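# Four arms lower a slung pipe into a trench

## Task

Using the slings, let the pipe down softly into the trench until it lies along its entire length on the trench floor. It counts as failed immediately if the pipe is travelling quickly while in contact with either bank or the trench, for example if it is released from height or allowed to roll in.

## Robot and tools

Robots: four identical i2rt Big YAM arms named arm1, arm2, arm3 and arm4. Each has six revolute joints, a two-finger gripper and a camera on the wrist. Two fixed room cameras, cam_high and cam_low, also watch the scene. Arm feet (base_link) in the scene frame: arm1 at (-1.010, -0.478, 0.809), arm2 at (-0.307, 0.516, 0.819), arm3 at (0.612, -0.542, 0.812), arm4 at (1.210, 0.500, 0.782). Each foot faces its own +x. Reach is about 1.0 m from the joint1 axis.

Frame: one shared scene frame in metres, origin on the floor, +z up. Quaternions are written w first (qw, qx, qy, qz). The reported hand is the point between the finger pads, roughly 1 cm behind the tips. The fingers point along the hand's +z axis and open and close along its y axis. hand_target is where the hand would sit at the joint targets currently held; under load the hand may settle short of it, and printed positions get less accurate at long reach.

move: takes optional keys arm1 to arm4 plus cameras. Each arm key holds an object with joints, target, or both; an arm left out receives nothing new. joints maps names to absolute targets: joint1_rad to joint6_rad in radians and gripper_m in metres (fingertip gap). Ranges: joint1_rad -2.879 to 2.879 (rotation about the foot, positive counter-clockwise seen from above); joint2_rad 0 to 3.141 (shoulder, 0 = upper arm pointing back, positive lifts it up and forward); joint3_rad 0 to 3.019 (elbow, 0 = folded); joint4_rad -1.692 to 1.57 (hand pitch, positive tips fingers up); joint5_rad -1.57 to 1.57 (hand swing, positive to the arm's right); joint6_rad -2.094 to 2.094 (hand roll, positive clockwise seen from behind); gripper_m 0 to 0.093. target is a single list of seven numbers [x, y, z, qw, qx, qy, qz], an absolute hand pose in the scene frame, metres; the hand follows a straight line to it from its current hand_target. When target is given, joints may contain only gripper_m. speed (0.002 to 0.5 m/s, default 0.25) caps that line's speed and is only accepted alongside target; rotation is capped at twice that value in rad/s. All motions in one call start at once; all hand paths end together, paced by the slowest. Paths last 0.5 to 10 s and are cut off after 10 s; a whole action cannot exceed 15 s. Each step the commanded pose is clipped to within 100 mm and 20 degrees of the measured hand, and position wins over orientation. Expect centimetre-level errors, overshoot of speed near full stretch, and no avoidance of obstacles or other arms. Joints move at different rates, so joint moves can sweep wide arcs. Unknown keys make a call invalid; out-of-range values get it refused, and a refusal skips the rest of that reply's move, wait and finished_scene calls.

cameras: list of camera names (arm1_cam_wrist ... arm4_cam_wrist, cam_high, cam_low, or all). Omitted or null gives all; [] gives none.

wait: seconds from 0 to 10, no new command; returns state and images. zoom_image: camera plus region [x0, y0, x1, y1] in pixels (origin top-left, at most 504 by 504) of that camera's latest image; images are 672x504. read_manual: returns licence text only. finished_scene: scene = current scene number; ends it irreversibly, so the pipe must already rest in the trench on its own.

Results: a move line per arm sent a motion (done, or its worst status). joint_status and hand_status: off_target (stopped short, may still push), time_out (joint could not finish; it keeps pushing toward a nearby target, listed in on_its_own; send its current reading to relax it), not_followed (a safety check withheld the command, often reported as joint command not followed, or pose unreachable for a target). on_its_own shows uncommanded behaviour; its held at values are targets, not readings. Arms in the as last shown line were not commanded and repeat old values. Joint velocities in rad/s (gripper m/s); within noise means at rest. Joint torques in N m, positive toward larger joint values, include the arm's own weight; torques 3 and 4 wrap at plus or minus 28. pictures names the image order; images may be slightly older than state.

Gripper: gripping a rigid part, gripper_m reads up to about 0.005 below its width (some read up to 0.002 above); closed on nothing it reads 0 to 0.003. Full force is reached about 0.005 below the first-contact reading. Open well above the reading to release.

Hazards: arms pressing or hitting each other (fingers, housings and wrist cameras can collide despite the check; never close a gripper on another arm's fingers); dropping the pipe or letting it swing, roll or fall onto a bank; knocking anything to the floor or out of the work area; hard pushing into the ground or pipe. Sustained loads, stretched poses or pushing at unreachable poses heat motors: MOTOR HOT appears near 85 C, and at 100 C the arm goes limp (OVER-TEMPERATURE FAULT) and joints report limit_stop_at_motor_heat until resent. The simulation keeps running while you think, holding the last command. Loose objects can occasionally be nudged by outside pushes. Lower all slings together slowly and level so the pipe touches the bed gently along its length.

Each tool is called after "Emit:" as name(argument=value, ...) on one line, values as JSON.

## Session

Emit:
move(arm1={"target":[-0.672,-0.489,0.58,0,0.7071,-0.7071,0],"speed":0.35,"joints":{"gripper_m":0.093}}, arm2={"target":[-0.697,0.277,0.584,0,0.7071,0.7071,0],"speed":0.35,"joints":{"gripper_m":0.093}}, arm3={"joints":{"joint1_rad":-1.55,"joint2_rad":1.2,"joint3_rad":0.56,"joint4_rad":-0.95,"joint5_rad":0,"joint6_rad":-1.38,"gripper_m":0.093}}, arm4={"target":[0.864,0.272,0.584,0,0.7071,0.7071,0],"speed":0.35,"joints":{"gripper_m":0.093}}, cameras=["cam_high"])

Emit:
move(arm3={"target":[0.9,-0.512,0.58,0,0.7071,-0.7071,0],"speed":0.35}, cameras=["arm1_cam_wrist","arm2_cam_wrist","arm3_cam_wrist","arm4_cam_wrist","cam_low"])

Scene clock: 3.33 s.
Joint torques (N m): arm1=[0.97 -13.8 1.13 0.94 0.02 -0.15] | arm2=[-1.32 -19.19 5.18 -0.8 -0.1 0.19] | arm3=[0.97 -8.18 6.57 -0.1 -0.28 -0.07] | arm4=[1.03 -15.97 3.49 0.57 0.1 0.05]
Heat: arm1: hottest joint2_rad 30 °C; arm2: hottest joint3_rad 29 °C; arm3: hottest joint2_rad 29 °C; arm4: hottest joint5_rad 29 °C.
move: arm1 done; arm2 off_target; arm3 done; arm4 off_target
Joint velocities: within noise
arm1.joint_positions: joint1_rad=-1.431 joint2_rad=+2.207 joint3_rad=+0.734 joint4_rad=-0.117 joint5_rad=-0.011 joint6_rad=-1.590 gripper_m=+0.09310
arm1.joint_status: all done
arm1.hand: x=-0.6734 y=-0.4915 z=+0.5823 quat_wxyz=(+0.001, +0.700, -0.714, -0.003) (m; scene frame)
arm1.hand_target: x=-0.6719 y=-0.4891 z=+0.5801 quat_wxyz=(+0.000, +0.707, -0.707, +0.000) (m; scene frame)
arm1.hand_status: done (0.004 m and 1.1 deg from the pose sent, 0.821 m and 55.0 deg at the start)
arm2.joint_positions: joint1_rad=-0.952 joint2_rad=+2.324 joint3_rad=+1.069 joint4_rad=-0.351 joint5_rad=+0.012 joint6_rad=-1.030 gripper_m=+0.09307
arm2.joint_status: all done
arm2.hand: x=-0.6823 y=+0.2812 z=+0.5754 quat_wxyz=(-0.003, -0.701, -0.713, -0.012) (m; scene frame)
arm2.hand_target: x=-0.6970 y=+0.2771 z=+0.5842 quat_wxyz=(+0.000, -0.707, -0.707, +0.000) (m; scene frame)
arm2.hand_status: off_target (0.018 m and 1.7 deg from the pose sent, 0.895 m and 70.3 deg at the start)
arm3.joint_positions: joint1_rad=-1.547 joint2_rad=+1.210 joint3_rad=+0.556 joint4_rad=-0.949 joint5_rad=+0.001 joint6_rad=-1.373 gripper_m=+0.09310
arm3.joint_status: all done
arm3.hand: x=+0.8545 y=-0.4970 z=+0.8439 quat_wxyz=(+0.009, +0.704, -0.710, -0.011) (m; scene frame)
arm3.hand_target: x=+0.8573 y=-0.4971 z=+0.8474 quat_wxyz=(+0.003, +0.705, -0.709, -0.008) (m; scene frame)
arm3.hand_status: not commanded
arm4.joint_positions: joint1_rad=-1.063 joint2_rad=+2.172 joint3_rad=+0.906 joint4_rad=-0.346 joint5_rad=+0.002 joint6_rad=-0.979 gripper_m=+0.09312
arm4.joint_status: all done
arm4.hand: x=+0.8773 y=+0.2846 z=+0.5754 quat_wxyz=(-0.006, -0.713, -0.701, -0.021) (m; scene frame)
arm4.hand_target: x=+0.8642 y=+0.2721 z=+0.5842 quat_wxyz=(+0.000, -0.707, -0.707, +0.000) (m; scene frame)
arm4.hand_status: off_target (0.020 m and 2.7 deg from the pose sent, 0.909 m and 75.3 deg at the start)
pictures: cam_high

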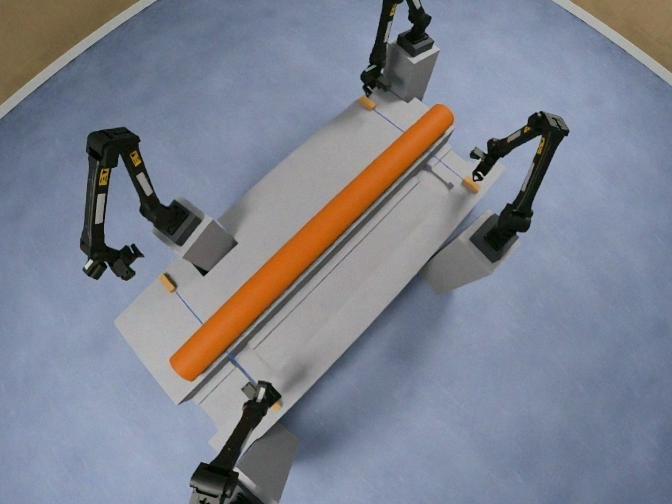

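Scene clock: 4.80 s.
Joint torques (N m): arm1=[1.38 -13.57 1.42 0.85 -0.02 -0.1] | arm2=[-1.32 -19.19 5.2 -0.77 -0.1 0.2] | arm3=[0.56 -16.15 -0.14 0.39 -0.11 -0.05] | arm4=[1.03 -15.91 3.6 0.51 0.11 0.05]
Heat: arm1: hottest joint2_rad 31 °C; arm2: hottest joint2_rad 29 °C; arm3: hottest joint2_rad 29 °C; arm4: hottest joint5_rad 29 °C.
move: arm3 done
Joint velocities: within noise
arm1.joint_positions: joint1_rad=-1.430 joint2_rad=+2.207 joint3_rad=+0.734 joint4_rad=-0.117 joint5_rad=-0.011 joint6_rad=-1.591 gripper_m=+0.09310
arm1.joint_status: not commanded
arm1.hand: x=-0.6734 y=-0.4914 z=+0.5823 quat_wxyz=(+0.001, +0.701, -0.713, -0.003) (m; scene frame)
arm1.hand_target: x=-0.6719 y=-0.4890 z=+0.5801 quat_wxyz=(+0.000, +0.707, -0.707, +0.000) (m; scene frame)
arm1.hand_status: not commanded
arm2, arm4: as last shown
arm2.joint_positions: joint1_rad=-0.952 joint2_rad=+2.324 joint3_rad=+1.069 joint4_rad=-0.351 joint5_rad=+0.012 joint6_rad=-1.029 gripper_m=+0.09307
arm2.hand: x=-0.6823 y=+0.2812 z=+0.5754 quat_wxyz=(-0.003, -0.702, -0.713, -0.012) (m; scene frame)
arm3.joint_positions: joint1_rad=-1.623 joint2_rad=+2.220 joint3_rad=+0.606 joint4_rad=+0.018 joint5_rad=+0.007 joint6_rad=-1.458 gripper_m=+0.09310
arm3.joint_status: not commanded
arm3.hand: x=+0.8932 y=-0.5099 z=+0.5769 quat_wxyz=(+0.008, +0.707, -0.707, -0.007) (m; scene frame)
arm3.hand_target: x=+0.9000 y=-0.5121 z=+0.5800 quat_wxyz=(+0.000, +0.707, -0.707, +0.000) (m; scene frame)
arm3.hand_status: done (0.008 m and 1.2 deg from the pose sent, 0.268 m and 1.7 deg at the start)
pictures: arm1_cam_wrist, arm2_cam_wrist, arm3_cam_wrist, arm4_cam_wrist, cam_low

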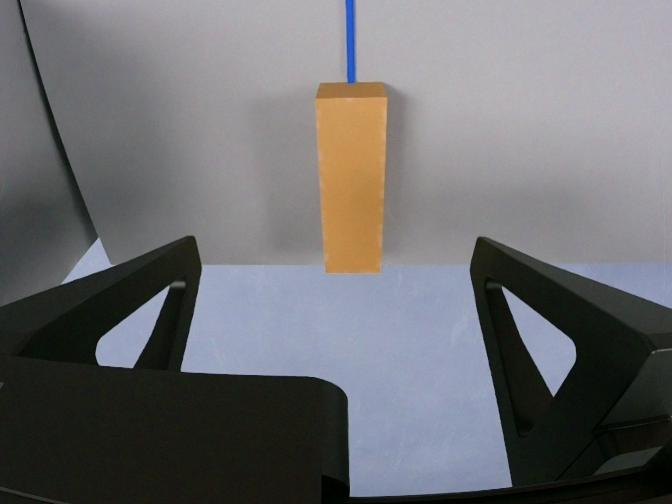

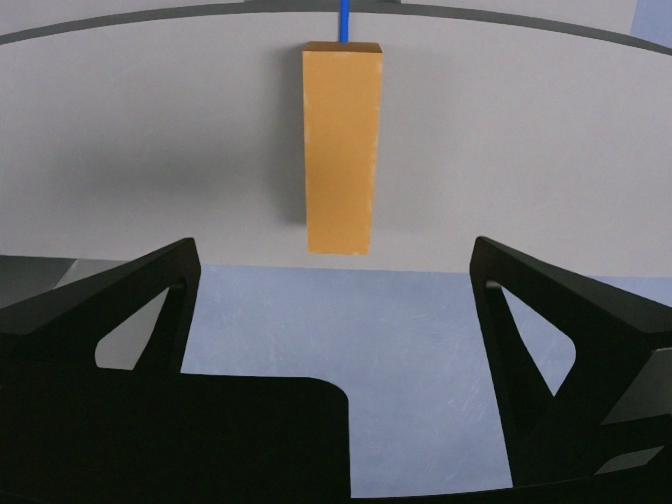

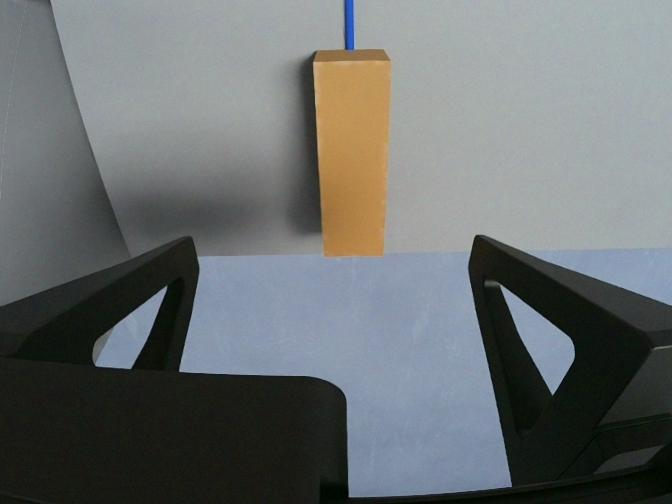

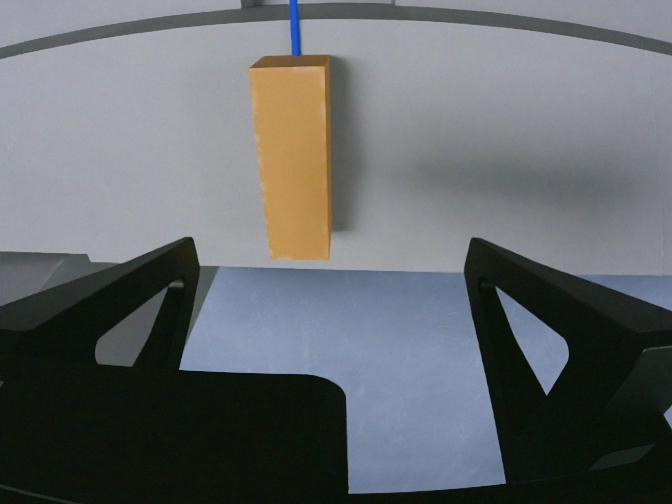

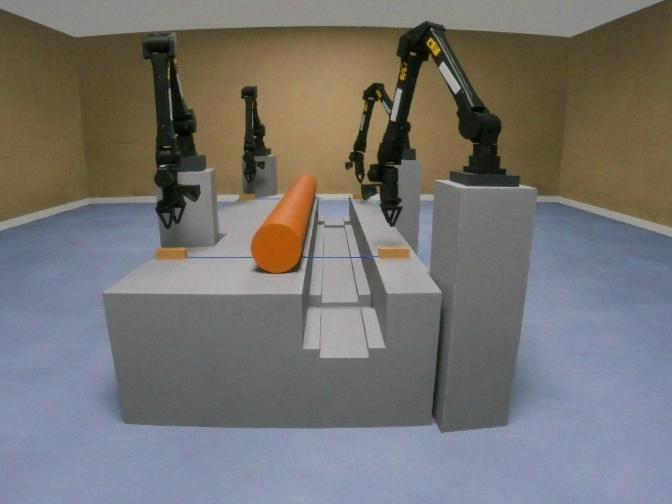

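Emit:
move(arm1={"target":[-0.661,-0.494,0.462,0,0.7071,-0.7071,0],"speed":0.15}, arm2={"target":[-0.701,0.26,0.465,0,0.7071,0.7071,0],"speed":0.15}, arm3={"target":[0.911,-0.5,0.465,0,0.7071,-0.7071,0],"speed":0.15}, arm4={"target":[0.885,0.263,0.465,0,0.7071,0.7071,0],"speed":0.15}, cameras=["arm1_cam_wrist","arm2_cam_wrist","arm3_cam_wrist","arm4_cam_wrist"])

Emit:
move(arm1={"joints":{"gripper_m":0.02}}, arm2={"joints":{"gripper_m":0.02}}, arm3={"joints":{"gripper_m":0.02}}, arm4={"joints":{"gripper_m":0.02}}, cameras=["arm1_cam_wrist","arm2_cam_wrist","arm3_cam_wrist","arm4_cam_wrist"])

Scene clock: 18.27 s.
Joint torques (N m): arm1=[-0.26 -15.21 0.01 0.81 0.01 -0.08] | arm2=[0.44 -19.19 3.99 0.01 -0.14 0.2] | arm3=[1.9 -16.09 -1.31 0.39 -0.13 0.11] | arm4=[0.97 -15.38 1.74 0.68 0.02 0.3]
Heat: arm1: hottest joint2_rad 31 °C; arm2: hottest joint2_rad 31 °C; arm3: hottest joint2_rad 30 °C; arm4: hottest joint3_rad 29 °C.
move: arm1 done; arm2 off_target; arm3 done; arm4 off_target
Joint velocities: within noise
arm1.joint_positions: joint1_rad=-1.430 joint2_rad=+2.557 joint3_rad=+0.925 joint4_rad=+0.053 joint5_rad=-0.011 joint6_rad=-1.601 gripper_m=+0.09310
arm1.joint_status: not commanded
arm1.hand: x=-0.6558 y=-0.4930 z=+0.4694 quat_wxyz=(-0.003, +0.704, -0.710, +0.001) (m; scene frame)
arm1.hand_target: x=-0.6610 y=-0.4939 z=+0.4623 quat_wxyz=(+0.000, +0.707, -0.707, +0.000) (m; scene frame)
arm1.hand_status: done (0.009 m and 0.6 deg from the pose sent, 0.121 m and 1.1 deg at the start)
arm2.joint_positions: joint1_rad=-0.950 joint2_rad=+2.623 joint3_rad=+1.258 joint4_rad=-0.246 joint5_rad=+0.013 joint6_rad=-1.006 gripper_m=+0.09307
arm2.joint_status: not commanded
arm2.hand: x=-0.6928 y=+0.2719 z=+0.4640 quat_wxyz=(-0.004, -0.709, -0.705, -0.014) (m; scene frame)
arm2.hand_target: x=-0.7007 y=+0.2600 z=+0.4652 quat_wxyz=(+0.000, -0.707, -0.707, +0.000) (m; scene frame)
arm2.hand_status: off_target (0.014 m and 1.7 deg from the pose sent, 0.114 m and 1.7 deg at the start)
arm3.joint_positions: joint1_rad=-1.608 joint2_rad=+2.581 joint3_rad=+0.811 joint4_rad=+0.193 joint5_rad=+0.007 joint6_rad=-1.442 gripper_m=+0.09310
arm3.joint_status: not commanded
arm3.hand: x=+0.9122 y=-0.5023 z=+0.4672 quat_wxyz=(+0.000, +0.707, -0.708, -0.002) (m; scene frame)
arm3.hand_target: x=+0.9111 y=-0.5001 z=+0.4650 quat_wxyz=(+0.000, +0.707, -0.707, +0.000) (m; scene frame)
arm3.hand_status: done (0.003 m and 0.2 deg from the pose sent, 0.114 m and 1.2 deg at the start)
arm4.joint_positions: joint1_rad=-1.017 joint2_rad=+2.482 joint3_rad=+1.001 joint4_rad=-0.116 joint5_rad=+0.004 joint6_rad=-0.954 gripper_m=+0.09310
arm4.joint_status: not commanded
arm4.hand: x=+0.8925 y=+0.2729 z=+0.4638 quat_wxyz=(-0.003, -0.706, -0.708, -0.014) (m; scene frame)
arm4.hand_target: x=+0.8852 y=+0.2630 z=+0.4652 quat_wxyz=(+0.000, -0.707, -0.707, +0.000) (m; scene frame)
arm4.hand_status: off_target (0.012 m and 1.6 deg from the pose sent, 0.113 m and 2.7 deg at the start)
pictures: arm1_cam_wrist, arm2_cam_wrist, arm3_cam_wrist, arm4_cam_wrist

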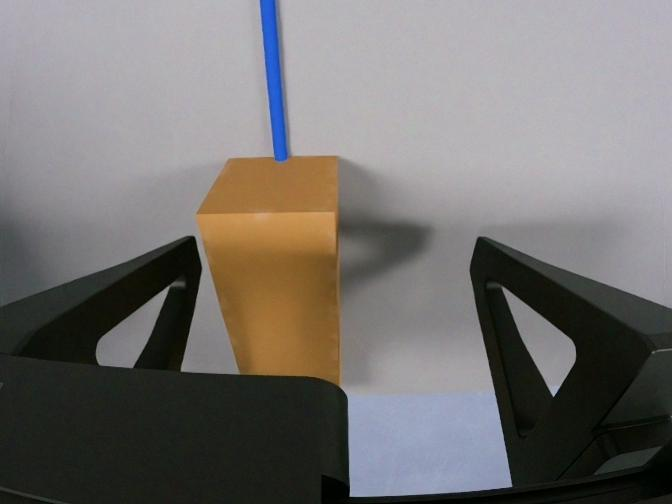

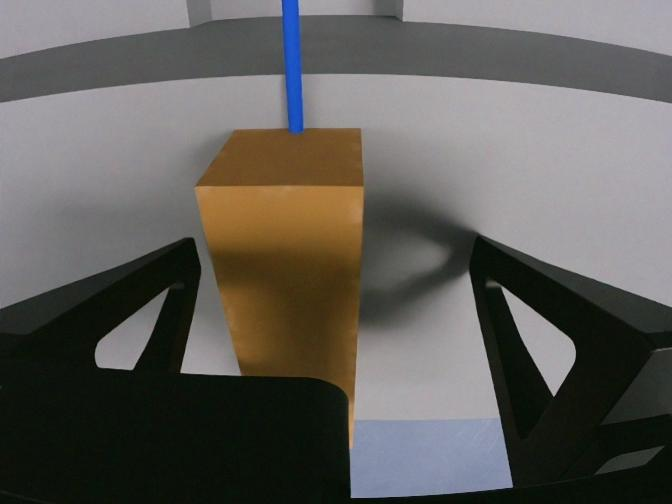

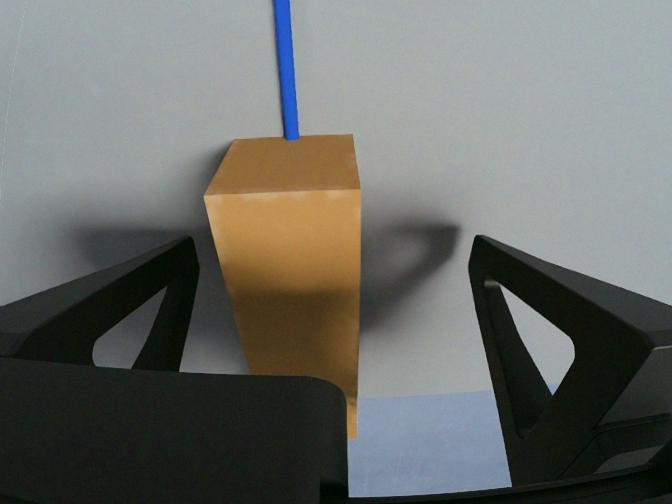

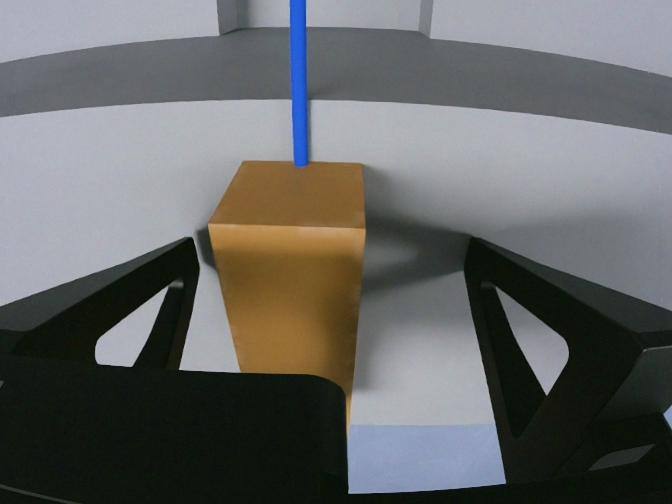

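Scene clock: 18.93 s.
Joint torques (N m): arm1=[-0.38 -14.45 0.01 0.83 0.02 -0.09] | arm2=[0.44 -19.19 3.86 -0.03 -0.13 0.2] | arm3=[1.96 -16.38 -1.25 0.35 -0.13 0.09] | arm4=[0.97 -15.5 1.68 0.62 0 0.28]
Heat: arm1: hottest joint2_rad 31 °C; arm2: hottest joint2_rad 31 °C; arm3: hottest joint2_rad 30 °C; arm4: hottest joint3_rad 29 °C.
move: arm1 off_target; arm2 off_target; arm3 off_target; arm4 off_target
Joint velocities: within noise
arm1.joint_positions: joint1_rad=-1.430 joint2_rad=+2.557 joint3_rad=+0.925 joint4_rad=+0.054 joint5_rad=-0.010 joint6_rad=-1.602 gripper_m=+0.03424
arm1.joint_status: gripper_m off_target (ended at +0.03427, target +0.02000)
arm1.hand: x=-0.6558 y=-0.4932 z=+0.4694 quat_wxyz=(-0.003, +0.705, -0.709, +0.002) (m; scene frame)
arm1.hand_target: x=-0.6610 y=-0.4940 z=+0.4623 quat_wxyz=(+0.000, +0.707, -0.707, +0.000) (m; scene frame)
arm1.hand_status: not commanded
arm2.joint_positions: joint1_rad=-0.949 joint2_rad=+2.623 joint3_rad=+1.260 joint4_rad=-0.246 joint5_rad=+0.012 joint6_rad=-1.005 gripper_m=+0.03459
arm2.joint_status: gripper_m off_target (ended at +0.03462, target +0.02000)
arm2.hand: x=-0.6934 y=+0.2711 z=+0.4641 quat_wxyz=(-0.004, -0.709, -0.705, -0.013) (m; scene frame)
arm2.hand_target: x=-0.7008 y=+0.2601 z=+0.4652 quat_wxyz=(+0.000, -0.707, -0.707, +0.000) (m; scene frame)
arm2.hand_status: not commanded
arm3.joint_positions: joint1_rad=-1.608 joint2_rad=+2.581 joint3_rad=+0.811 joint4_rad=+0.193 joint5_rad=+0.007 joint6_rad=-1.440 gripper_m=+0.03474
arm3.joint_status: gripper_m off_target (ended at +0.03477, target +0.02000)
arm3.hand: x=+0.9122 y=-0.5022 z=+0.4672 quat_wxyz=(+0.000, +0.706, -0.708, -0.002) (m; scene frame)
arm3.hand_target: x=+0.9111 y=-0.5000 z=+0.4650 quat_wxyz=(+0.000, +0.707, -0.707, +0.000) (m; scene frame)
arm3.hand_status: not commanded
arm4.joint_positions: joint1_rad=-1.017 joint2_rad=+2.482 joint3_rad=+1.002 joint4_rad=-0.115 joint5_rad=+0.005 joint6_rad=-0.953 gripper_m=+0.03489
arm4.joint_status: gripper_m off_target (ended at +0.03492, target +0.02000)
arm4.hand: x=+0.8919 y=+0.2725 z=+0.4638 quat_wxyz=(-0.002, -0.706, -0.708, -0.013) (m; scene frame)
arm4.hand_target: x=+0.8851 y=+0.2630 z=+0.4652 quat_wxyz=(+0.000, -0.707, -0.707, +0.000) (m; scene frame)
arm4.hand_status: not commanded
pictures: arm1_cam_wrist, arm2_cam_wrist, arm3_cam_wrist, arm4_cam_wrist

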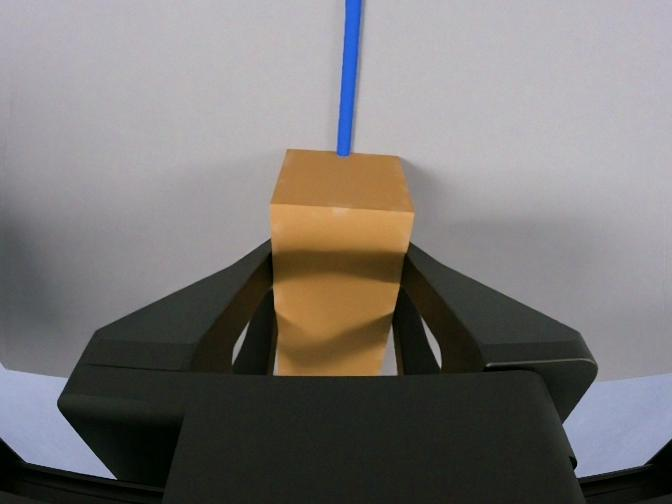

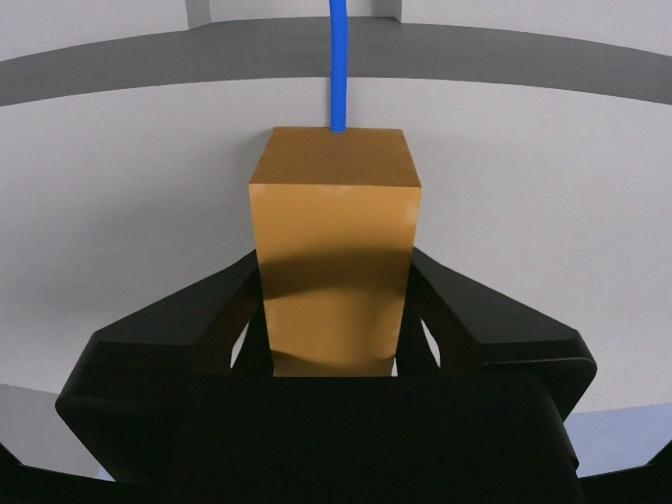

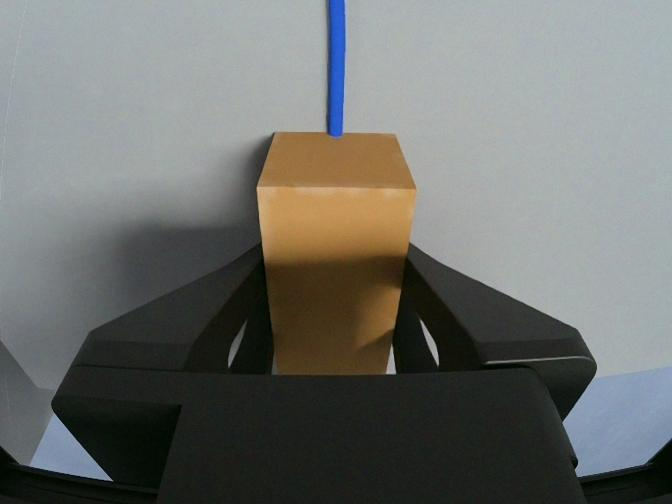

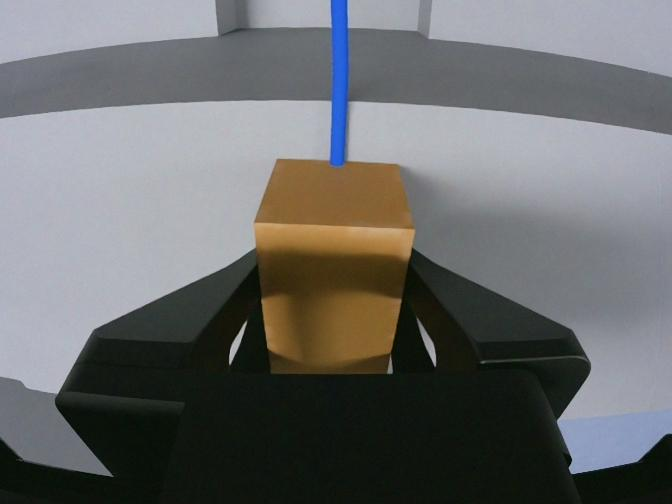

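Emit:
move(arm1={"target":[-0.656,-0.284,0.75,0,0.7071,-0.7071,0],"speed":0.2}, arm2={"target":[-0.691,0.054,0.756,0,0.7071,0.7071,0],"speed":0.2}, arm3={"target":[0.91,-0.277,0.748,0,0.7071,-0.7071,0],"speed":0.2}, arm4={"target":[0.888,0.058,0.76,0,0.7071,0.7071,0],"speed":0.2}, cameras=["cam_low"])

Emit:
move(arm1={"target":[-0.651,-0.281,0.892,0,0.7071,-0.7071,0],"speed":0.08}, arm2={"target":[-0.684,0.051,0.9,0,0.7071,0.7071,0],"speed":0.08}, arm3={"target":[0.911,-0.272,0.888,0,0.7071,-0.7071,0],"speed":0.08}, arm4={"target":[0.904,0.068,0.9,0,0.7071,0.7071,0],"speed":0.08}, cameras=["cam_low"])

Emit:
zoom_image(camera="cam_low", region=[220, 120, 440, 370])

Scene clock: 27.80 s.
Joint torques (N m): arm1=[-0.15 -14.45 6.93 0.08 -0.05 0.13] | arm2=[-0.26 -23.12 11.85 -1.02 -0.12 0.19] | arm3=[1.32 -17.08 6.26 -0.39 -0.23 0.11] | arm4=[0.56 -19.37 9.5 -0.42 0.04 0.29]
Heat: arm1: hottest joint2_rad 32 °C; arm2: hottest joint2_rad 32 °C; arm3: hottest joint2_rad 30 °C; arm4: hottest joint3_rad 29 °C.
move: arm1 off_target; arm2 off_target; arm3 off_target; arm4 off_target
Joint velocities: within noise
arm1.joint_positions: joint1_rad=-0.895 joint2_rad=+1.795 joint3_rad=+0.857 joint4_rad=-0.657 joint5_rad=-0.015 joint6_rad=-1.083 gripper_m=+0.03425
arm1.joint_status: not commanded
arm1.hand: x=-0.6657 y=-0.2898 z=+0.7426 quat_wxyz=(+0.008, +0.710, -0.704, -0.003) (m; scene frame)
arm1.hand_target: x=-0.6561 y=-0.2840 z=+0.7501 quat_wxyz=(+0.000, +0.707, -0.707, +0.000) (m; scene frame)
arm1.hand_status: off_target (0.014 m and 1.1 deg from the pose sent, 0.350 m and 0.5 deg at the start)
arm2.joint_positions: joint1_rad=-0.635 joint2_rad=+2.200 joint3_rad=+1.504 joint4_rad=-0.936 joint5_rad=+0.009 joint6_rad=-0.699 gripper_m=+0.03459
arm2.joint_status: not commanded
arm2.hand: x=-0.6791 y=+0.0725 z=+0.7342 quat_wxyz=(+0.002, -0.706, -0.708, -0.023) (m; scene frame)
arm2.hand_target: x=-0.6904 y=+0.0548 z=+0.7563 quat_wxyz=(+0.000, -0.707, -0.707, +0.000) (m; scene frame)
arm2.hand_status: off_target (0.031 m and 2.7 deg from the pose sent, 0.364 m and 1.6 deg at the start)
arm3.joint_positions: joint1_rad=-1.007 joint2_rad=+1.805 joint3_rad=+0.842 joint4_rad=-0.641 joint5_rad=+0.006 joint6_rad=-0.850 gripper_m=+0.03474
arm3.joint_status: not commanded
arm3.hand: x=+0.9010 y=-0.2860 z=+0.7393 quat_wxyz=(+0.012, +0.710, -0.704, +0.000) (m; scene frame)
arm3.hand_target: x=+0.9098 y=-0.2772 z=+0.7480 quat_wxyz=(+0.000, +0.707, -0.707, +0.000) (m; scene frame)
arm3.hand_status: off_target (0.015 m and 1.4 deg from the pose sent, 0.360 m and 0.2 deg at the start)
arm4.joint_positions: joint1_rad=-0.697 joint2_rad=+2.008 joint3_rad=+1.311 joint4_rad=-0.925 joint5_rad=+0.005 joint6_rad=-0.641 gripper_m=+0.03489
arm4.joint_status: not commanded
arm4.hand: x=+0.8997 y=+0.0771 z=+0.7361 quat_wxyz=(+0.004, -0.703, -0.711, -0.025) (m; scene frame)
arm4.hand_target: x=+0.8886 y=+0.0587 z=+0.7605 quat_wxyz=(+0.000, -0.707, -0.707, +0.000) (m; scene frame)
arm4.hand_status: off_target (0.033 m and 3.0 deg from the pose sent, 0.366 m and 1.5 deg at the start)
pictures: cam_low

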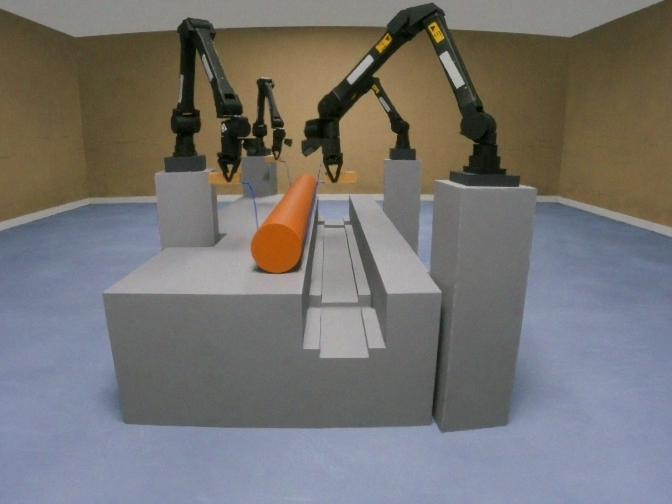

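Scene clock: 30.43 s.
Joint torques (N m): arm1=[-0.79 -20.72 12.62 -1.51 0.16 -0.1] | arm2=[-0.09 -32.32 13.9 -3.08 -0.16 0.05] | arm3=[0.85 -23.06 10.92 -1.87 -0.19 -0.04] | arm4=[0.32 -28.16 12.25 -2.39 0.05 0.14]
Heat: arm1: hottest joint2_rad 32 °C; arm2: hottest joint2_rad 32 °C; arm3: hottest joint2_rad 30 °C; arm4: hottest joint3_rad 29 °C.
move: arm1 off_target; arm2 off_target; arm3 off_target; arm4 off_target
Joint velocities: within noise
arm1.joint_positions: joint1_rad=-0.886 joint2_rad=+1.626 joint3_rad=+0.936 joint4_rad=-1.006 joint5_rad=-0.019 joint6_rad=-1.070 gripper_m=+0.03425
arm1.joint_status: not commanded
arm1.hand: x=-0.6844 y=-0.2937 z=+0.8298 quat_wxyz=(+0.055, +0.707, -0.705, -0.018) (m; scene frame)
arm1.hand_target: x=-0.6544 y=-0.2827 z=+0.8892 quat_wxyz=(+0.000, +0.707, -0.707, +0.001) (m; scene frame)
arm1.hand_status: off_target (0.072 m and 6.7 deg from the pose sent, 0.150 m and 1.1 deg at the start)
arm2.joint_positions: joint1_rad=-0.614 joint2_rad=+2.125 joint3_rad=+1.504 joint4_rad=-1.091 joint5_rad=+0.010 joint6_rad=-0.670 gripper_m=+0.03459
arm2.joint_status: not commanded
arm2.hand: x=-0.6559 y=+0.0838 z=+0.7783 quat_wxyz=(+0.008, -0.707, -0.704, -0.063) (m; scene frame)
arm2.hand_target: x=-0.6744 y=+0.0625 z=+0.8681 quat_wxyz=(+0.000, -0.707, -0.707, +0.000) (m; scene frame)
arm2.hand_status: off_target (0.129 m and 7.3 deg from the pose sent, 0.167 m and 2.7 deg at the start; pose on its path clipped on 44 of 79 steps)
arm3.joint_positions: joint1_rad=-0.993 joint2_rad=+1.620 joint3_rad=+0.928 joint4_rad=-1.003 joint5_rad=+0.006 joint6_rad=-0.826 gripper_m=+0.03474
arm3.joint_status: not commanded
arm3.hand: x=+0.8870 y=-0.2920 z=+0.8330 quat_wxyz=(+0.057, +0.705, -0.707, -0.002) (m; scene frame)
arm3.hand_target: x=+0.9088 y=-0.2740 z=+0.8859 quat_wxyz=(+0.000, +0.707, -0.707, +0.000) (m; scene frame)
arm3.hand_status: off_target (0.063 m and 6.6 deg from the pose sent, 0.150 m and 1.4 deg at the start)
arm4.joint_positions: joint1_rad=-0.680 joint2_rad=+1.903 joint3_rad=+1.311 joint4_rad=-1.120 joint5_rad=+0.005 joint6_rad=-0.612 gripper_m=+0.03490
arm4.joint_status: not commanded
arm4.hand: x=+0.9250 y=+0.0983 z=+0.7916 quat_wxyz=(+0.012, -0.706, -0.705, -0.069) (m; scene frame)
arm4.hand_target: x=+0.9101 y=+0.0768 z=+0.8810 quat_wxyz=(+0.000, -0.707, -0.707, +0.001) (m; scene frame)
arm4.hand_status: off_target (0.114 m and 8.1 deg from the pose sent, 0.164 m and 3.0 deg at the start; pose on its path clipped on 43 of 79 steps)
pictures: cam_low

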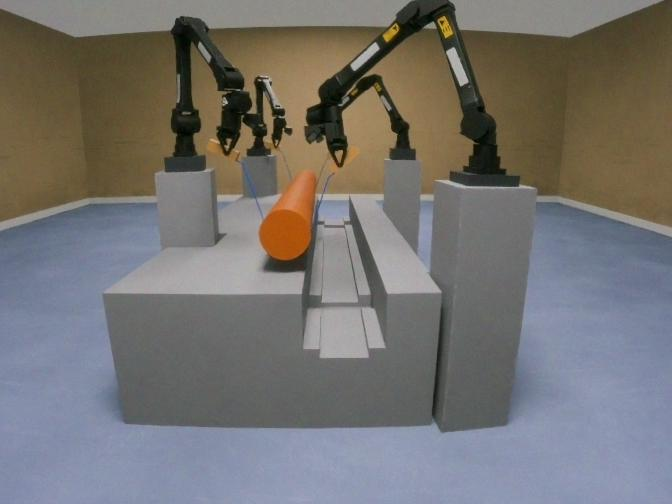

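Scaled by 2.016.

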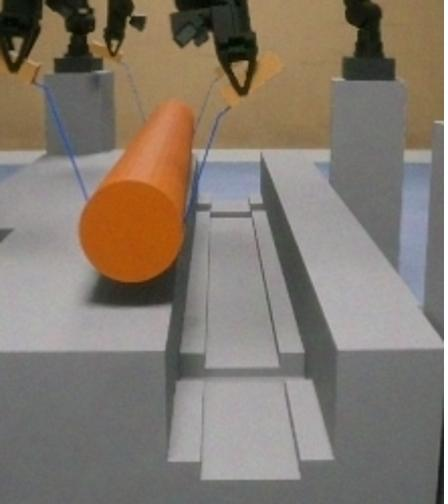

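Emit:
move(arm1={"target":[-0.656,-0.042,0.905,0,0.7071,-0.7071,0],"speed":0.1}, arm2={"target":[-0.681,0.309,0.885,0,0.7071,0.7071,0],"speed":0.1}, arm3={"target":[0.911,-0.068,0.905,0,0.7071,-0.7071,0],"speed":0.1}, arm4={"target":[0.908,0.292,0.885,0,0.7071,0.7071,0],"speed":0.1}, cameras=["cam_low"])

Emit:
zoom_image(camera="cam_low", region=[220, 120, 440, 370])

Scene clock: 38.53 s.
Joint torques (N m): arm1=[-2.14 -24.82 14.31 -1.7 0.23 -0.02] | arm2=[-2.61 -22.59 10.58 -1.33 0.01 -0.11] | arm3=[0.85 -30.45 12.6 -1.91 -0.19 -0.03] | arm4=[-1.14 -17.85 9.09 -0.9 0.11 -0.15]
Heat: arm1: hottest joint2_rad 33 °C; arm2: hottest joint2_rad 33 °C; arm3: hottest joint2_rad 31 °C; arm4: hottest joint3_rad 30 °C.
move: arm1 off_target; arm2 off_target; arm3 off_target; arm4 off_target
Joint velocities: within noise
arm1.joint_positions: joint1_rad=-0.496 joint2_rad=+1.938 joint3_rad=+1.426 joint4_rad=-1.163 joint5_rad=-0.022 joint6_rad=-0.689 gripper_m=+0.03424
arm1.joint_status: not commanded
arm1.hand: x=-0.6836 y=-0.0630 z=+0.8373 quat_wxyz=(+0.052, +0.711, -0.701, +0.003) (m; scene frame)
arm1.hand_target: x=-0.6592 y=-0.0457 z=+0.9040 quat_wxyz=(-0.001, +0.707, -0.707, +0.000) (m; scene frame)
arm1.hand_status: off_target (0.076 m and 6.0 deg from the pose sent, 0.264 m and 6.7 deg at the start)
arm2.joint_positions: joint1_rad=-0.968 joint2_rad=+1.705 joint3_rad=+1.025 joint4_rad=-1.008 joint5_rad=+0.013 joint6_rad=-1.033 gripper_m=+0.03459
arm2.joint_status: not commanded
arm2.hand: x=-0.6579 y=+0.3082 z=+0.8361 quat_wxyz=(-0.013, -0.704, -0.708, -0.052) (m; scene frame)
arm2.hand_target: x=-0.6792 y=+0.3096 z=+0.8827 quat_wxyz=(+0.001, -0.707, -0.707, -0.001) (m; scene frame)
arm2.hand_status: off_target (0.054 m and 6.1 deg from the pose sent, 0.251 m and 7.3 deg at the start)
arm3.joint_positions: joint1_rad=-0.720 joint2_rad=+1.969 joint3_rad=+1.434 joint4_rad=-1.171 joint5_rad=+0.004 joint6_rad=-0.558 gripper_m=+0.03474
arm3.joint_status: not commanded
arm3.hand: x=+0.8904 y=-0.0955 z=+0.8321 quat_wxyz=(+0.061, +0.707, -0.704, +0.015) (m; scene frame)
arm3.hand_target: x=+0.9082 y=-0.0723 z=+0.9037 quat_wxyz=(-0.001, +0.707, -0.707, +0.000) (m; scene frame)
arm3.hand_status: off_target (0.081 m and 7.2 deg from the pose sent, 0.237 m and 6.6 deg at the start)
arm4.joint_positions: joint1_rad=-1.005 joint2_rad=+1.483 joint3_rad=+0.904 joint4_rad=-1.088 joint5_rad=+0.005 joint6_rad=-0.935 gripper_m=+0.03490
arm4.joint_status: not commanded
arm4.hand: x=+0.9244 y=+0.2929 z=+0.8410 quat_wxyz=(-0.008, -0.707, -0.705, -0.049) (m; scene frame)
arm4.hand_target: x=+0.9093 y=+0.2925 z=+0.8825 quat_wxyz=(+0.001, -0.707, -0.707, +0.000) (m; scene frame)
arm4.hand_status: off_target (0.047 m and 5.7 deg from the pose sent, 0.216 m and 8.1 deg at the start)
pictures: cam_low

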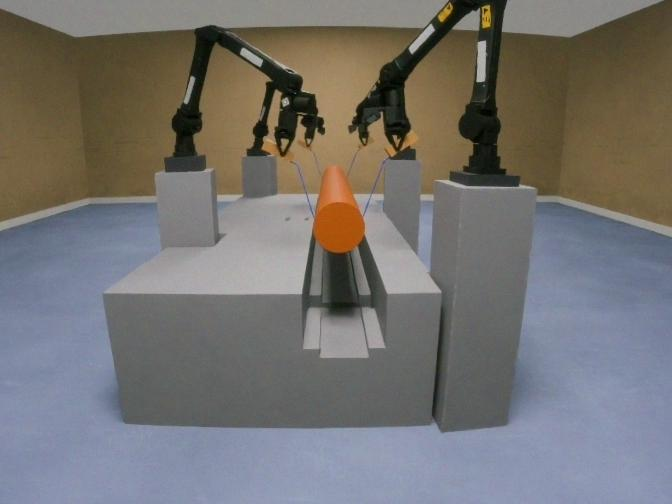

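Scaled by 2.016.

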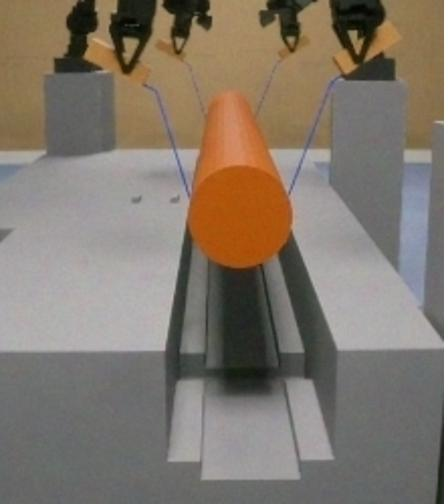

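Emit:
move(arm1={"target":[-0.656,-0.04,0.635,0,0.7071,-0.7071,0],"speed":0.12}, arm2={"target":[-0.681,0.311,0.623,0,0.7071,0.7071,0],"speed":0.12}, arm3={"target":[0.911,-0.064,0.644,0,0.7071,-0.7071,0],"speed":0.12}, arm4={"target":[0.908,0.296,0.631,0,0.7071,0.7071,0],"speed":0.12}, cameras=["cam_low"])

Emit:
zoom_image(camera="cam_low", region=[220, 120, 440, 370])

Emit:
move(arm1={"target":[-0.656,-0.042,0.555,0,0.7071,-0.7071,0],"speed":0.04}, arm2={"target":[-0.681,0.31,0.543,0,0.7071,0.7071,0],"speed":0.04}, arm3={"target":[0.911,-0.064,0.563,0,0.7071,-0.7071,0],"speed":0.04}, arm4={"target":[0.908,0.296,0.551,0,0.7071,0.7071,0],"speed":0.04}, cameras=["cam_low"])

Emit:
zoom_image(camera="cam_low", region=[220, 120, 440, 370])

Scene clock: 48.27 s.
Joint torques (N m): arm1=[-1.38 -26.46 7.2 -0.31 0.17 -0.02] | arm2=[-3.25 -21.3 4 -1.03 0.26 -0.05] | arm3=[0.91 -31.68 6.45 -0.96 -0.18 -0.02] | arm4=[-1.55 -17.73 2.66 -0.51 0.16 -0.09]
Heat: arm1: hottest joint3_rad 37 °C; arm2: hottest joint2_rad 33 °C; arm3: hottest joint2_rad 32 °C; arm4: hottest joint3_rad 31 °C.
move: arm1 off_target; arm2 off_target; arm3 off_target; arm4 off_target
Joint velocities: within noise
arm1.joint_positions: joint1_rad=-0.492 joint2_rad=+2.356 joint3_rad=+1.365 joint4_rad=-0.657 joint5_rad=-0.021 joint6_rad=-0.681 gripper_m=+0.03424
arm1.joint_status: not commanded
arm1.hand: x=-0.6821 y=-0.0644 z=+0.5953 quat_wxyz=(+0.038, +0.710, -0.703, +0.002) (m; scene frame)
arm1.hand_target: x=-0.6568 y=-0.0412 z=+0.6349 quat_wxyz=(+0.000, +0.707, -0.707, +0.000) (m; scene frame)
arm1.hand_status: off_target (0.053 m and 4.4 deg from the pose sent, 0.206 m and 6.0 deg at the start)
arm2.joint_positions: joint1_rad=-0.973 joint2_rad=+2.236 joint3_rad=+0.954 joint4_rad=-0.351 joint5_rad=+0.005 joint6_rad=-1.052 gripper_m=+0.03459
arm2.joint_status: not commanded
arm2.hand: x=-0.6541 y=+0.3077 z=+0.5987 quat_wxyz=(-0.011, -0.700, -0.713, -0.024) (m; scene frame)
arm2.hand_target: x=-0.6803 y=+0.3114 z=+0.6220 quat_wxyz=(+0.001, -0.707, -0.707, +0.000) (m; scene frame)
arm2.hand_status: off_target (0.036 m and 3.1 deg from the pose sent, 0.214 m and 6.1 deg at the start)
arm3.joint_positions: joint1_rad=-0.720 joint2_rad=+2.376 joint3_rad=+1.370 joint4_rad=-0.669 joint5_rad=+0.003 joint6_rad=-0.555 gripper_m=+0.03474
arm3.joint_status: not commanded
arm3.hand: x=+0.8882 y=-0.0979 z=+0.5941 quat_wxyz=(+0.045, +0.707, -0.706, +0.011) (m; scene frame)
arm3.hand_target: x=+0.9098 y=-0.0659 z=+0.6432 quat_wxyz=(+0.000, +0.707, -0.707, +0.000) (m; scene frame)
arm3.hand_status: off_target (0.064 m and 5.3 deg from the pose sent, 0.192 m and 7.1 deg at the start)
arm4.joint_positions: joint1_rad=-1.013 joint2_rad=+2.032 joint3_rad=+0.746 joint4_rad=-0.333 joint5_rad=+0.002 joint6_rad=-0.953 gripper_m=+0.03490
arm4.joint_status: not commanded
arm4.hand: x=+0.9285 y=+0.2975 z=+0.6086 quat_wxyz=(-0.006, -0.705, -0.709, -0.025) (m; scene frame)
arm4.hand_target: x=+0.9084 y=+0.2962 z=+0.6298 quat_wxyz=(+0.001, -0.707, -0.707, +0.000) (m; scene frame)
arm4.hand_status: off_target (0.030 m and 2.9 deg from the pose sent, 0.211 m and 5.6 deg at the start)
pictures: cam_low

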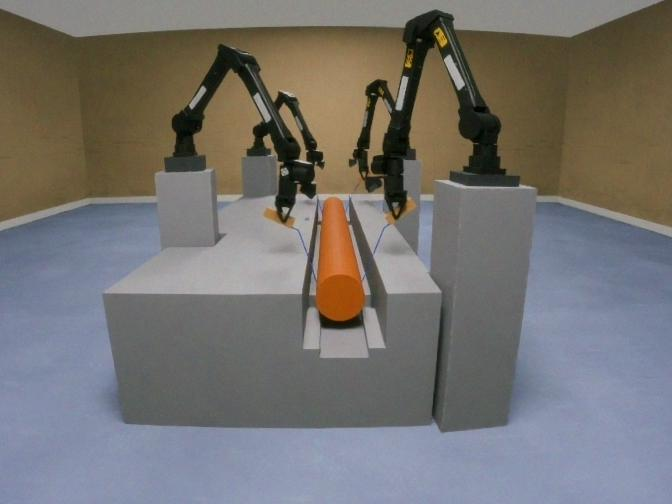

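Scaled by 2.016.

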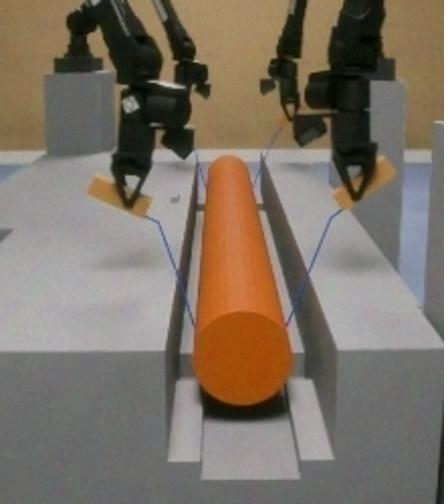

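Scene clock: 50.83 s.
Joint torques (N m): arm1=[-1.03 -19.14 6.9 0.88 0.08 0.02] | arm2=[-1.49 -16.97 4.21 0.02 -0.08 0.06] | arm3=[0.79 -24.06 6.3 0.34 -0.14 -0.01] | arm4=[-0.5 -13.1 2.63 0.68 0.11 0]
Heat: arm1: hottest joint3_rad 36 °C; arm2: hottest joint2_rad 33 °C; arm3: hottest joint2_rad 33 °C; arm4: hottest joint3_rad 31 °C.
move: arm1 off_target; arm2 off_target; arm3 off_target; arm4 off_target
Joint velocities: within noise
arm1.joint_positions: joint1_rad=-0.492 joint2_rad=+2.431 joint3_rad=+1.419 joint4_rad=-0.571 joint5_rad=-0.019 joint6_rad=-0.681 gripper_m=+0.03424
arm1.joint_status: not commanded
arm1.hand: x=-0.6660 y=-0.0453 z=+0.5659 quat_wxyz=(+0.005, +0.711, -0.703, -0.001) (m; scene frame)
arm1.hand_target: x=-0.6565 y=-0.0424 z=+0.5554 quat_wxyz=(+0.000, +0.707, -0.707, +0.000) (m; scene frame)
arm1.hand_status: off_target (0.015 m and 0.9 deg from the pose sent, 0.053 m and 4.4 deg at the start)
arm2.joint_positions: joint1_rad=-0.997 joint2_rad=+2.390 joint3_rad=+1.016 joint4_rad=-0.239 joint5_rad=+0.013 joint6_rad=-1.063 gripper_m=+0.03459
arm2.joint_status: not commanded
arm2.hand: x=-0.6651 y=+0.3131 z=+0.5426 quat_wxyz=(-0.005, -0.705, -0.709, -0.015) (m; scene frame)
arm2.hand_target: x=-0.6807 y=+0.3103 z=+0.5433 quat_wxyz=(+0.000, -0.707, -0.707, +0.000) (m; scene frame)
arm2.hand_status: off_target (0.016 m and 1.9 deg from the pose sent, 0.062 m and 3.1 deg at the start)
arm3.joint_positions: joint1_rad=-0.717 joint2_rad=+2.452 joint3_rad=+1.430 joint4_rad=-0.582 joint5_rad=+0.002 joint6_rad=-0.555 gripper_m=+0.03474
arm3.joint_status: not commanded
arm3.hand: x=+0.9009 y=-0.0736 z=+0.5647 quat_wxyz=(+0.011, +0.708, -0.706, +0.003) (m; scene frame)
arm3.hand_target: x=+0.9109 y=-0.0642 z=+0.5634 quat_wxyz=(+0.000, +0.707, -0.707, +0.000) (m; scene frame)
arm3.hand_status: off_target (0.014 m and 1.4 deg from the pose sent, 0.051 m and 5.3 deg at the start)
arm4.joint_positions: joint1_rad=-1.031 joint2_rad=+2.213 joint3_rad=+0.785 joint4_rad=-0.172 joint5_rad=+0.002 joint6_rad=-0.963 gripper_m=+0.03490
arm4.joint_status: not commanded
arm4.hand: x=+0.9223 y=+0.3006 z=+0.5505 quat_wxyz=(-0.004, -0.708, -0.706, -0.015) (m; scene frame)
arm4.hand_target: x=+0.9082 y=+0.2962 z=+0.5514 quat_wxyz=(+0.000, -0.707, -0.707, +0.000) (m; scene frame)
arm4.hand_status: off_target (0.015 m and 1.8 deg from the pose sent, 0.061 m and 2.9 deg at the start)
pictures: cam_low

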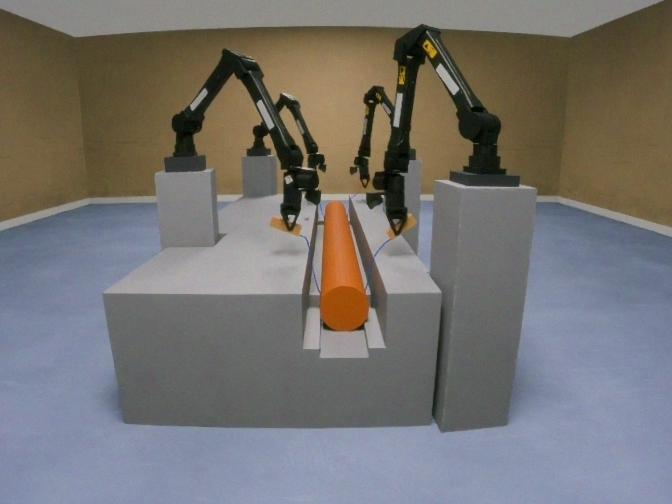

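Scaled by 2.016.

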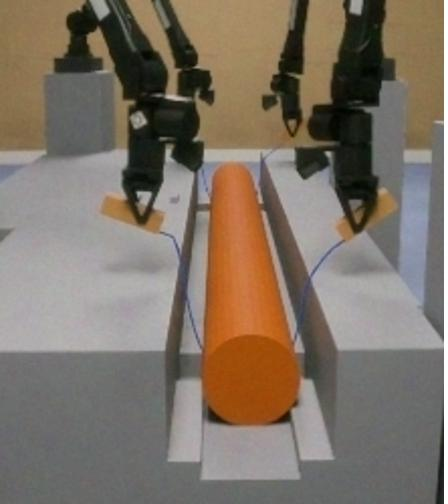

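Emit:
move(arm1={"target":[-0.668,-0.122,0.42,0,0.7071,-0.7071,0],"speed":0.1}, arm2={"target":[-0.677,0.298,0.42,0,0.7071,0.7071,0],"speed":0.1}, arm3={"target":[0.906,-0.137,0.425,0,0.7071,-0.7071,0],"speed":0.1}, arm4={"target":[0.91,0.295,0.425,0,0.7071,0.7071,0],"speed":0.1}, cameras=["cam_low"])

Emit:
move(arm1={"target":[-0.654,-0.089,0.466,0,0.7071,-0.7071,0],"speed":0.05,"joints":{"gripper_m":0.06}}, arm2={"target":[-0.668,0.314,0.464,0,0.7071,0.7071,0],"speed":0.05,"joints":{"gripper_m":0.06}}, arm3={"target":[0.91,-0.11,0.466,0,0.7071,-0.7071,0],"speed":0.05,"joints":{"gripper_m":0.06}}, arm4={"target":[0.919,0.309,0.464,0,0.7071,0.7071,0],"speed":0.05,"joints":{"gripper_m":0.06}}, cameras=["cam_low"])

Emit:
zoom_image(camera="cam_low", region=[220, 120, 440, 370])

Scene clock: 59.90 s.
Joint torques (N m): arm1=[-1.61 -13.74 3.84 1.74 0.63 -0.05] | arm2=[1.32 -9.11 8.46 1.84 -0.55 0.3] | arm3=[-0.32 -17.08 4.01 1.18 0.46 0.06] | arm4=[1.32 -5.66 5.41 2.37 -0.49 0.09]
Heat: arm1: hottest joint3_rad 36 °C; arm2: hottest joint2_rad 34 °C; arm3: hottest joint2_rad 34 °C; arm4: hottest joint3_rad 31 °C.
move: arm1 off_target; arm2 off_target; arm3 off_target; arm4 off_target
Joint velocities: within noise
arm1.joint_positions: joint1_rad=-0.562 joint2_rad=+2.605 joint3_rad=+1.377 joint4_rad=-0.291 joint5_rad=-0.033 joint6_rad=-0.752 gripper_m=+0.03424
arm1.joint_status: not commanded
arm1.hand: x=-0.6561 y=-0.0913 z=+0.4709 quat_wxyz=(-0.028, +0.711, -0.702, -0.009) (m; scene frame)
arm1.hand_target: x=-0.6713 y=-0.1240 z=+0.4257 quat_wxyz=(+0.000, +0.707, -0.707, +0.000) (m; scene frame)
arm1.hand_status: off_target (0.061 m and 3.4 deg from the pose sent, 0.165 m and 0.9 deg at the start)
arm2.joint_positions: joint1_rad=-1.009 joint2_rad=+2.611 joint3_rad=+1.138 joint4_rad=-0.152 joint5_rad=+0.023 joint6_rad=-1.061 gripper_m=+0.03459
arm2.joint_status: not commanded
arm2.hand: x=-0.6668 y=+0.3186 z=+0.4615 quat_wxyz=(-0.002, -0.710, -0.704, -0.022) (m; scene frame)
arm2.hand_target: x=-0.6737 y=+0.3003 z=+0.4253 quat_wxyz=(-0.001, -0.707, -0.707, +0.000) (m; scene frame)
arm2.hand_status: off_target (0.047 m and 2.6 deg from the pose sent, 0.124 m and 1.9 deg at the start)
arm3.joint_positions: joint1_rad=-0.774 joint2_rad=+2.632 joint3_rad=+1.398 joint4_rad=-0.305 joint5_rad=-0.012 joint6_rad=-0.630 gripper_m=+0.03474
arm3.joint_status: not commanded
arm3.hand: x=+0.9087 y=-0.1118 z=+0.4667 quat_wxyz=(-0.019, +0.715, -0.699, -0.011) (m; scene frame)
arm3.hand_target: x=+0.9037 y=-0.1386 z=+0.4289 quat_wxyz=(+0.000, +0.707, -0.707, +0.000) (m; scene frame)
arm3.hand_status: off_target (0.049 m and 2.8 deg from the pose sent, 0.153 m and 1.4 deg at the start)
arm4.joint_positions: joint1_rad=-1.054 joint2_rad=+2.484 joint3_rad=+0.890 joint4_rad=-0.014 joint5_rad=+0.018 joint6_rad=-0.968 gripper_m=+0.03490
arm4.joint_status: not commanded
arm4.hand: x=+0.9216 y=+0.3122 z=+0.4617 quat_wxyz=(+0.003, -0.714, -0.700, -0.021) (m; scene frame)
arm4.hand_target: x=+0.9121 y=+0.2968 z=+0.4297 quat_wxyz=(+0.000, -0.707, -0.707, +0.000) (m; scene frame)
arm4.hand_status: off_target (0.042 m and 2.7 deg from the pose sent, 0.126 m and 1.8 deg at the start)
pictures: cam_low

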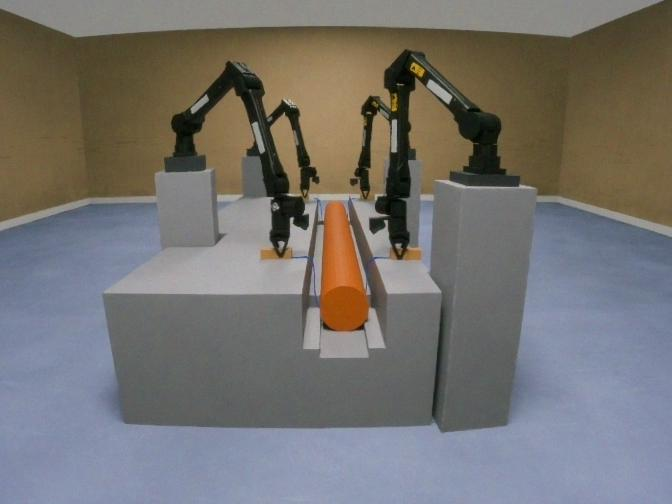

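Scene clock: 61.53 s.
Joint torques (N m): arm1=[0.67 -21.42 4.74 0.25 0.01 0.09] | arm2=[-1.2 -18.08 0.94 0.17 -0.39 0.04] | arm3=[1.96 -24.7 4.25 -0.36 -0.04 0.09] | arm4=[-0.44 -14.04 0.21 1.16 -0.13 -0.04]
Heat: arm1: hottest joint3_rad 35 °C; arm2: hottest joint2_rad 34 °C; arm3: hottest joint2_rad 34 °C; arm4: hottest joint3_rad 31 °C.
move: arm1 done; arm2 done; arm3 off_target; arm4 off_target
Joint velocities: within noise
arm1.joint_positions: joint1_rad=-0.565 joint2_rad=+2.629 joint3_rad=+1.419 joint4_rad=-0.371 joint5_rad=-0.018 joint6_rad=-0.744 gripper_m=+0.05992
arm1.joint_status: all done
arm1.hand: x=-0.6573 y=-0.0985 z=+0.4642 quat_wxyz=(+0.004, +0.707, -0.707, -0.001) (m; scene frame)
arm1.hand_target: x=-0.6542 y=-0.0891 z=+0.4661 quat_wxyz=(+0.000, +0.707, -0.707, +0.000) (m; scene frame)
arm1.hand_status: done (0.010 m and 0.4 deg from the pose sent, 0.006 m and 3.4 deg at the start)
arm2.joint_positions: joint1_rad=-0.997 joint2_rad=+2.606 joint3_rad=+1.116 joint4_rad=-0.109 joint5_rad=+0.020 joint6_rad=-1.055 gripper_m=+0.05996
arm2.joint_status: all done
arm2.hand: x=-0.6633 y=+0.3145 z=+0.4622 quat_wxyz=(+0.000, -0.708, -0.706, -0.010) (m; scene frame)
arm2.hand_target: x=-0.6681 y=+0.3140 z=+0.4641 quat_wxyz=(+0.000, -0.707, -0.707, +0.000) (m; scene frame)
arm2.hand_status: done (0.005 m and 1.1 deg from the pose sent, 0.005 m and 2.6 deg at the start)
arm3.joint_positions: joint1_rad=-0.779 joint2_rad=+2.645 joint3_rad=+1.420 joint4_rad=-0.369 joint5_rad=-0.001 joint6_rad=-0.611 gripper_m=+0.05992
arm3.joint_status: all done
arm3.hand: x=+0.9075 y=-0.1214 z=+0.4628 quat_wxyz=(+0.007, +0.706, -0.708, -0.001) (m; scene frame)
arm3.hand_target: x=+0.9099 y=-0.1101 z=+0.4662 quat_wxyz=(+0.000, +0.707, -0.707, +0.000) (m; scene frame)
arm3.hand_status: off_target (0.012 m and 0.8 deg from the pose sent, 0.002 m and 2.8 deg at the start)
arm4.joint_positions: joint1_rad=-1.045 joint2_rad=+2.482 joint3_rad=+0.864 joint4_rad=+0.011 joint5_rad=+0.009 joint6_rad=-0.974 gripper_m=+0.05989
arm4.joint_status: all done
arm4.hand: x=+0.9310 y=+0.3132 z=+0.4629 quat_wxyz=(-0.001, -0.709, -0.705, -0.019) (m; scene frame)
arm4.hand_target: x=+0.9190 y=+0.3090 z=+0.4642 quat_wxyz=(+0.000, -0.707, -0.707, +0.000) (m; scene frame)
arm4.hand_status: off_target (0.013 m and 2.2 deg from the pose sent, 0.005 m and 2.7 deg at the start)
pictures: cam_low

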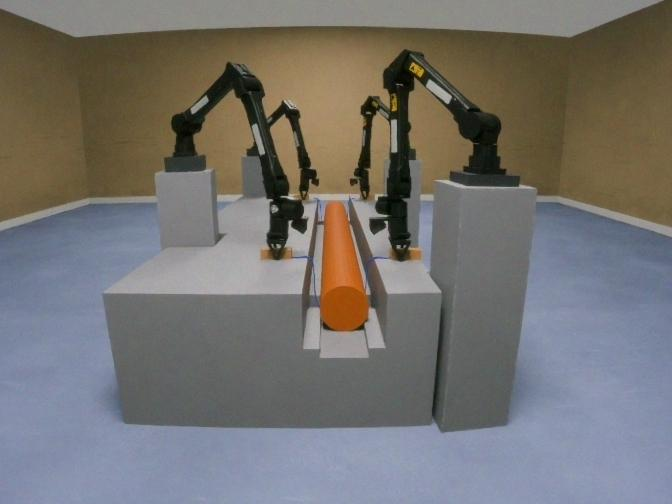

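Scaled by 2.016.

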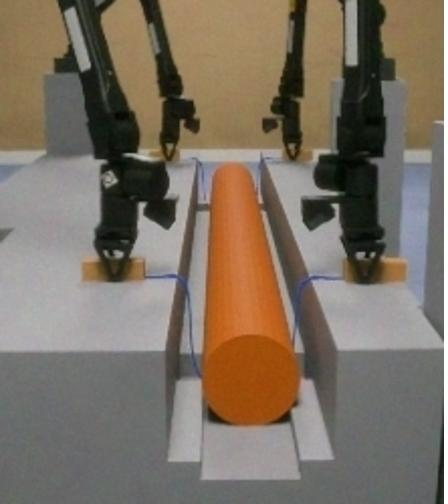

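Emit:
finished_scene(scene=3)

The scene is finished: the task was done.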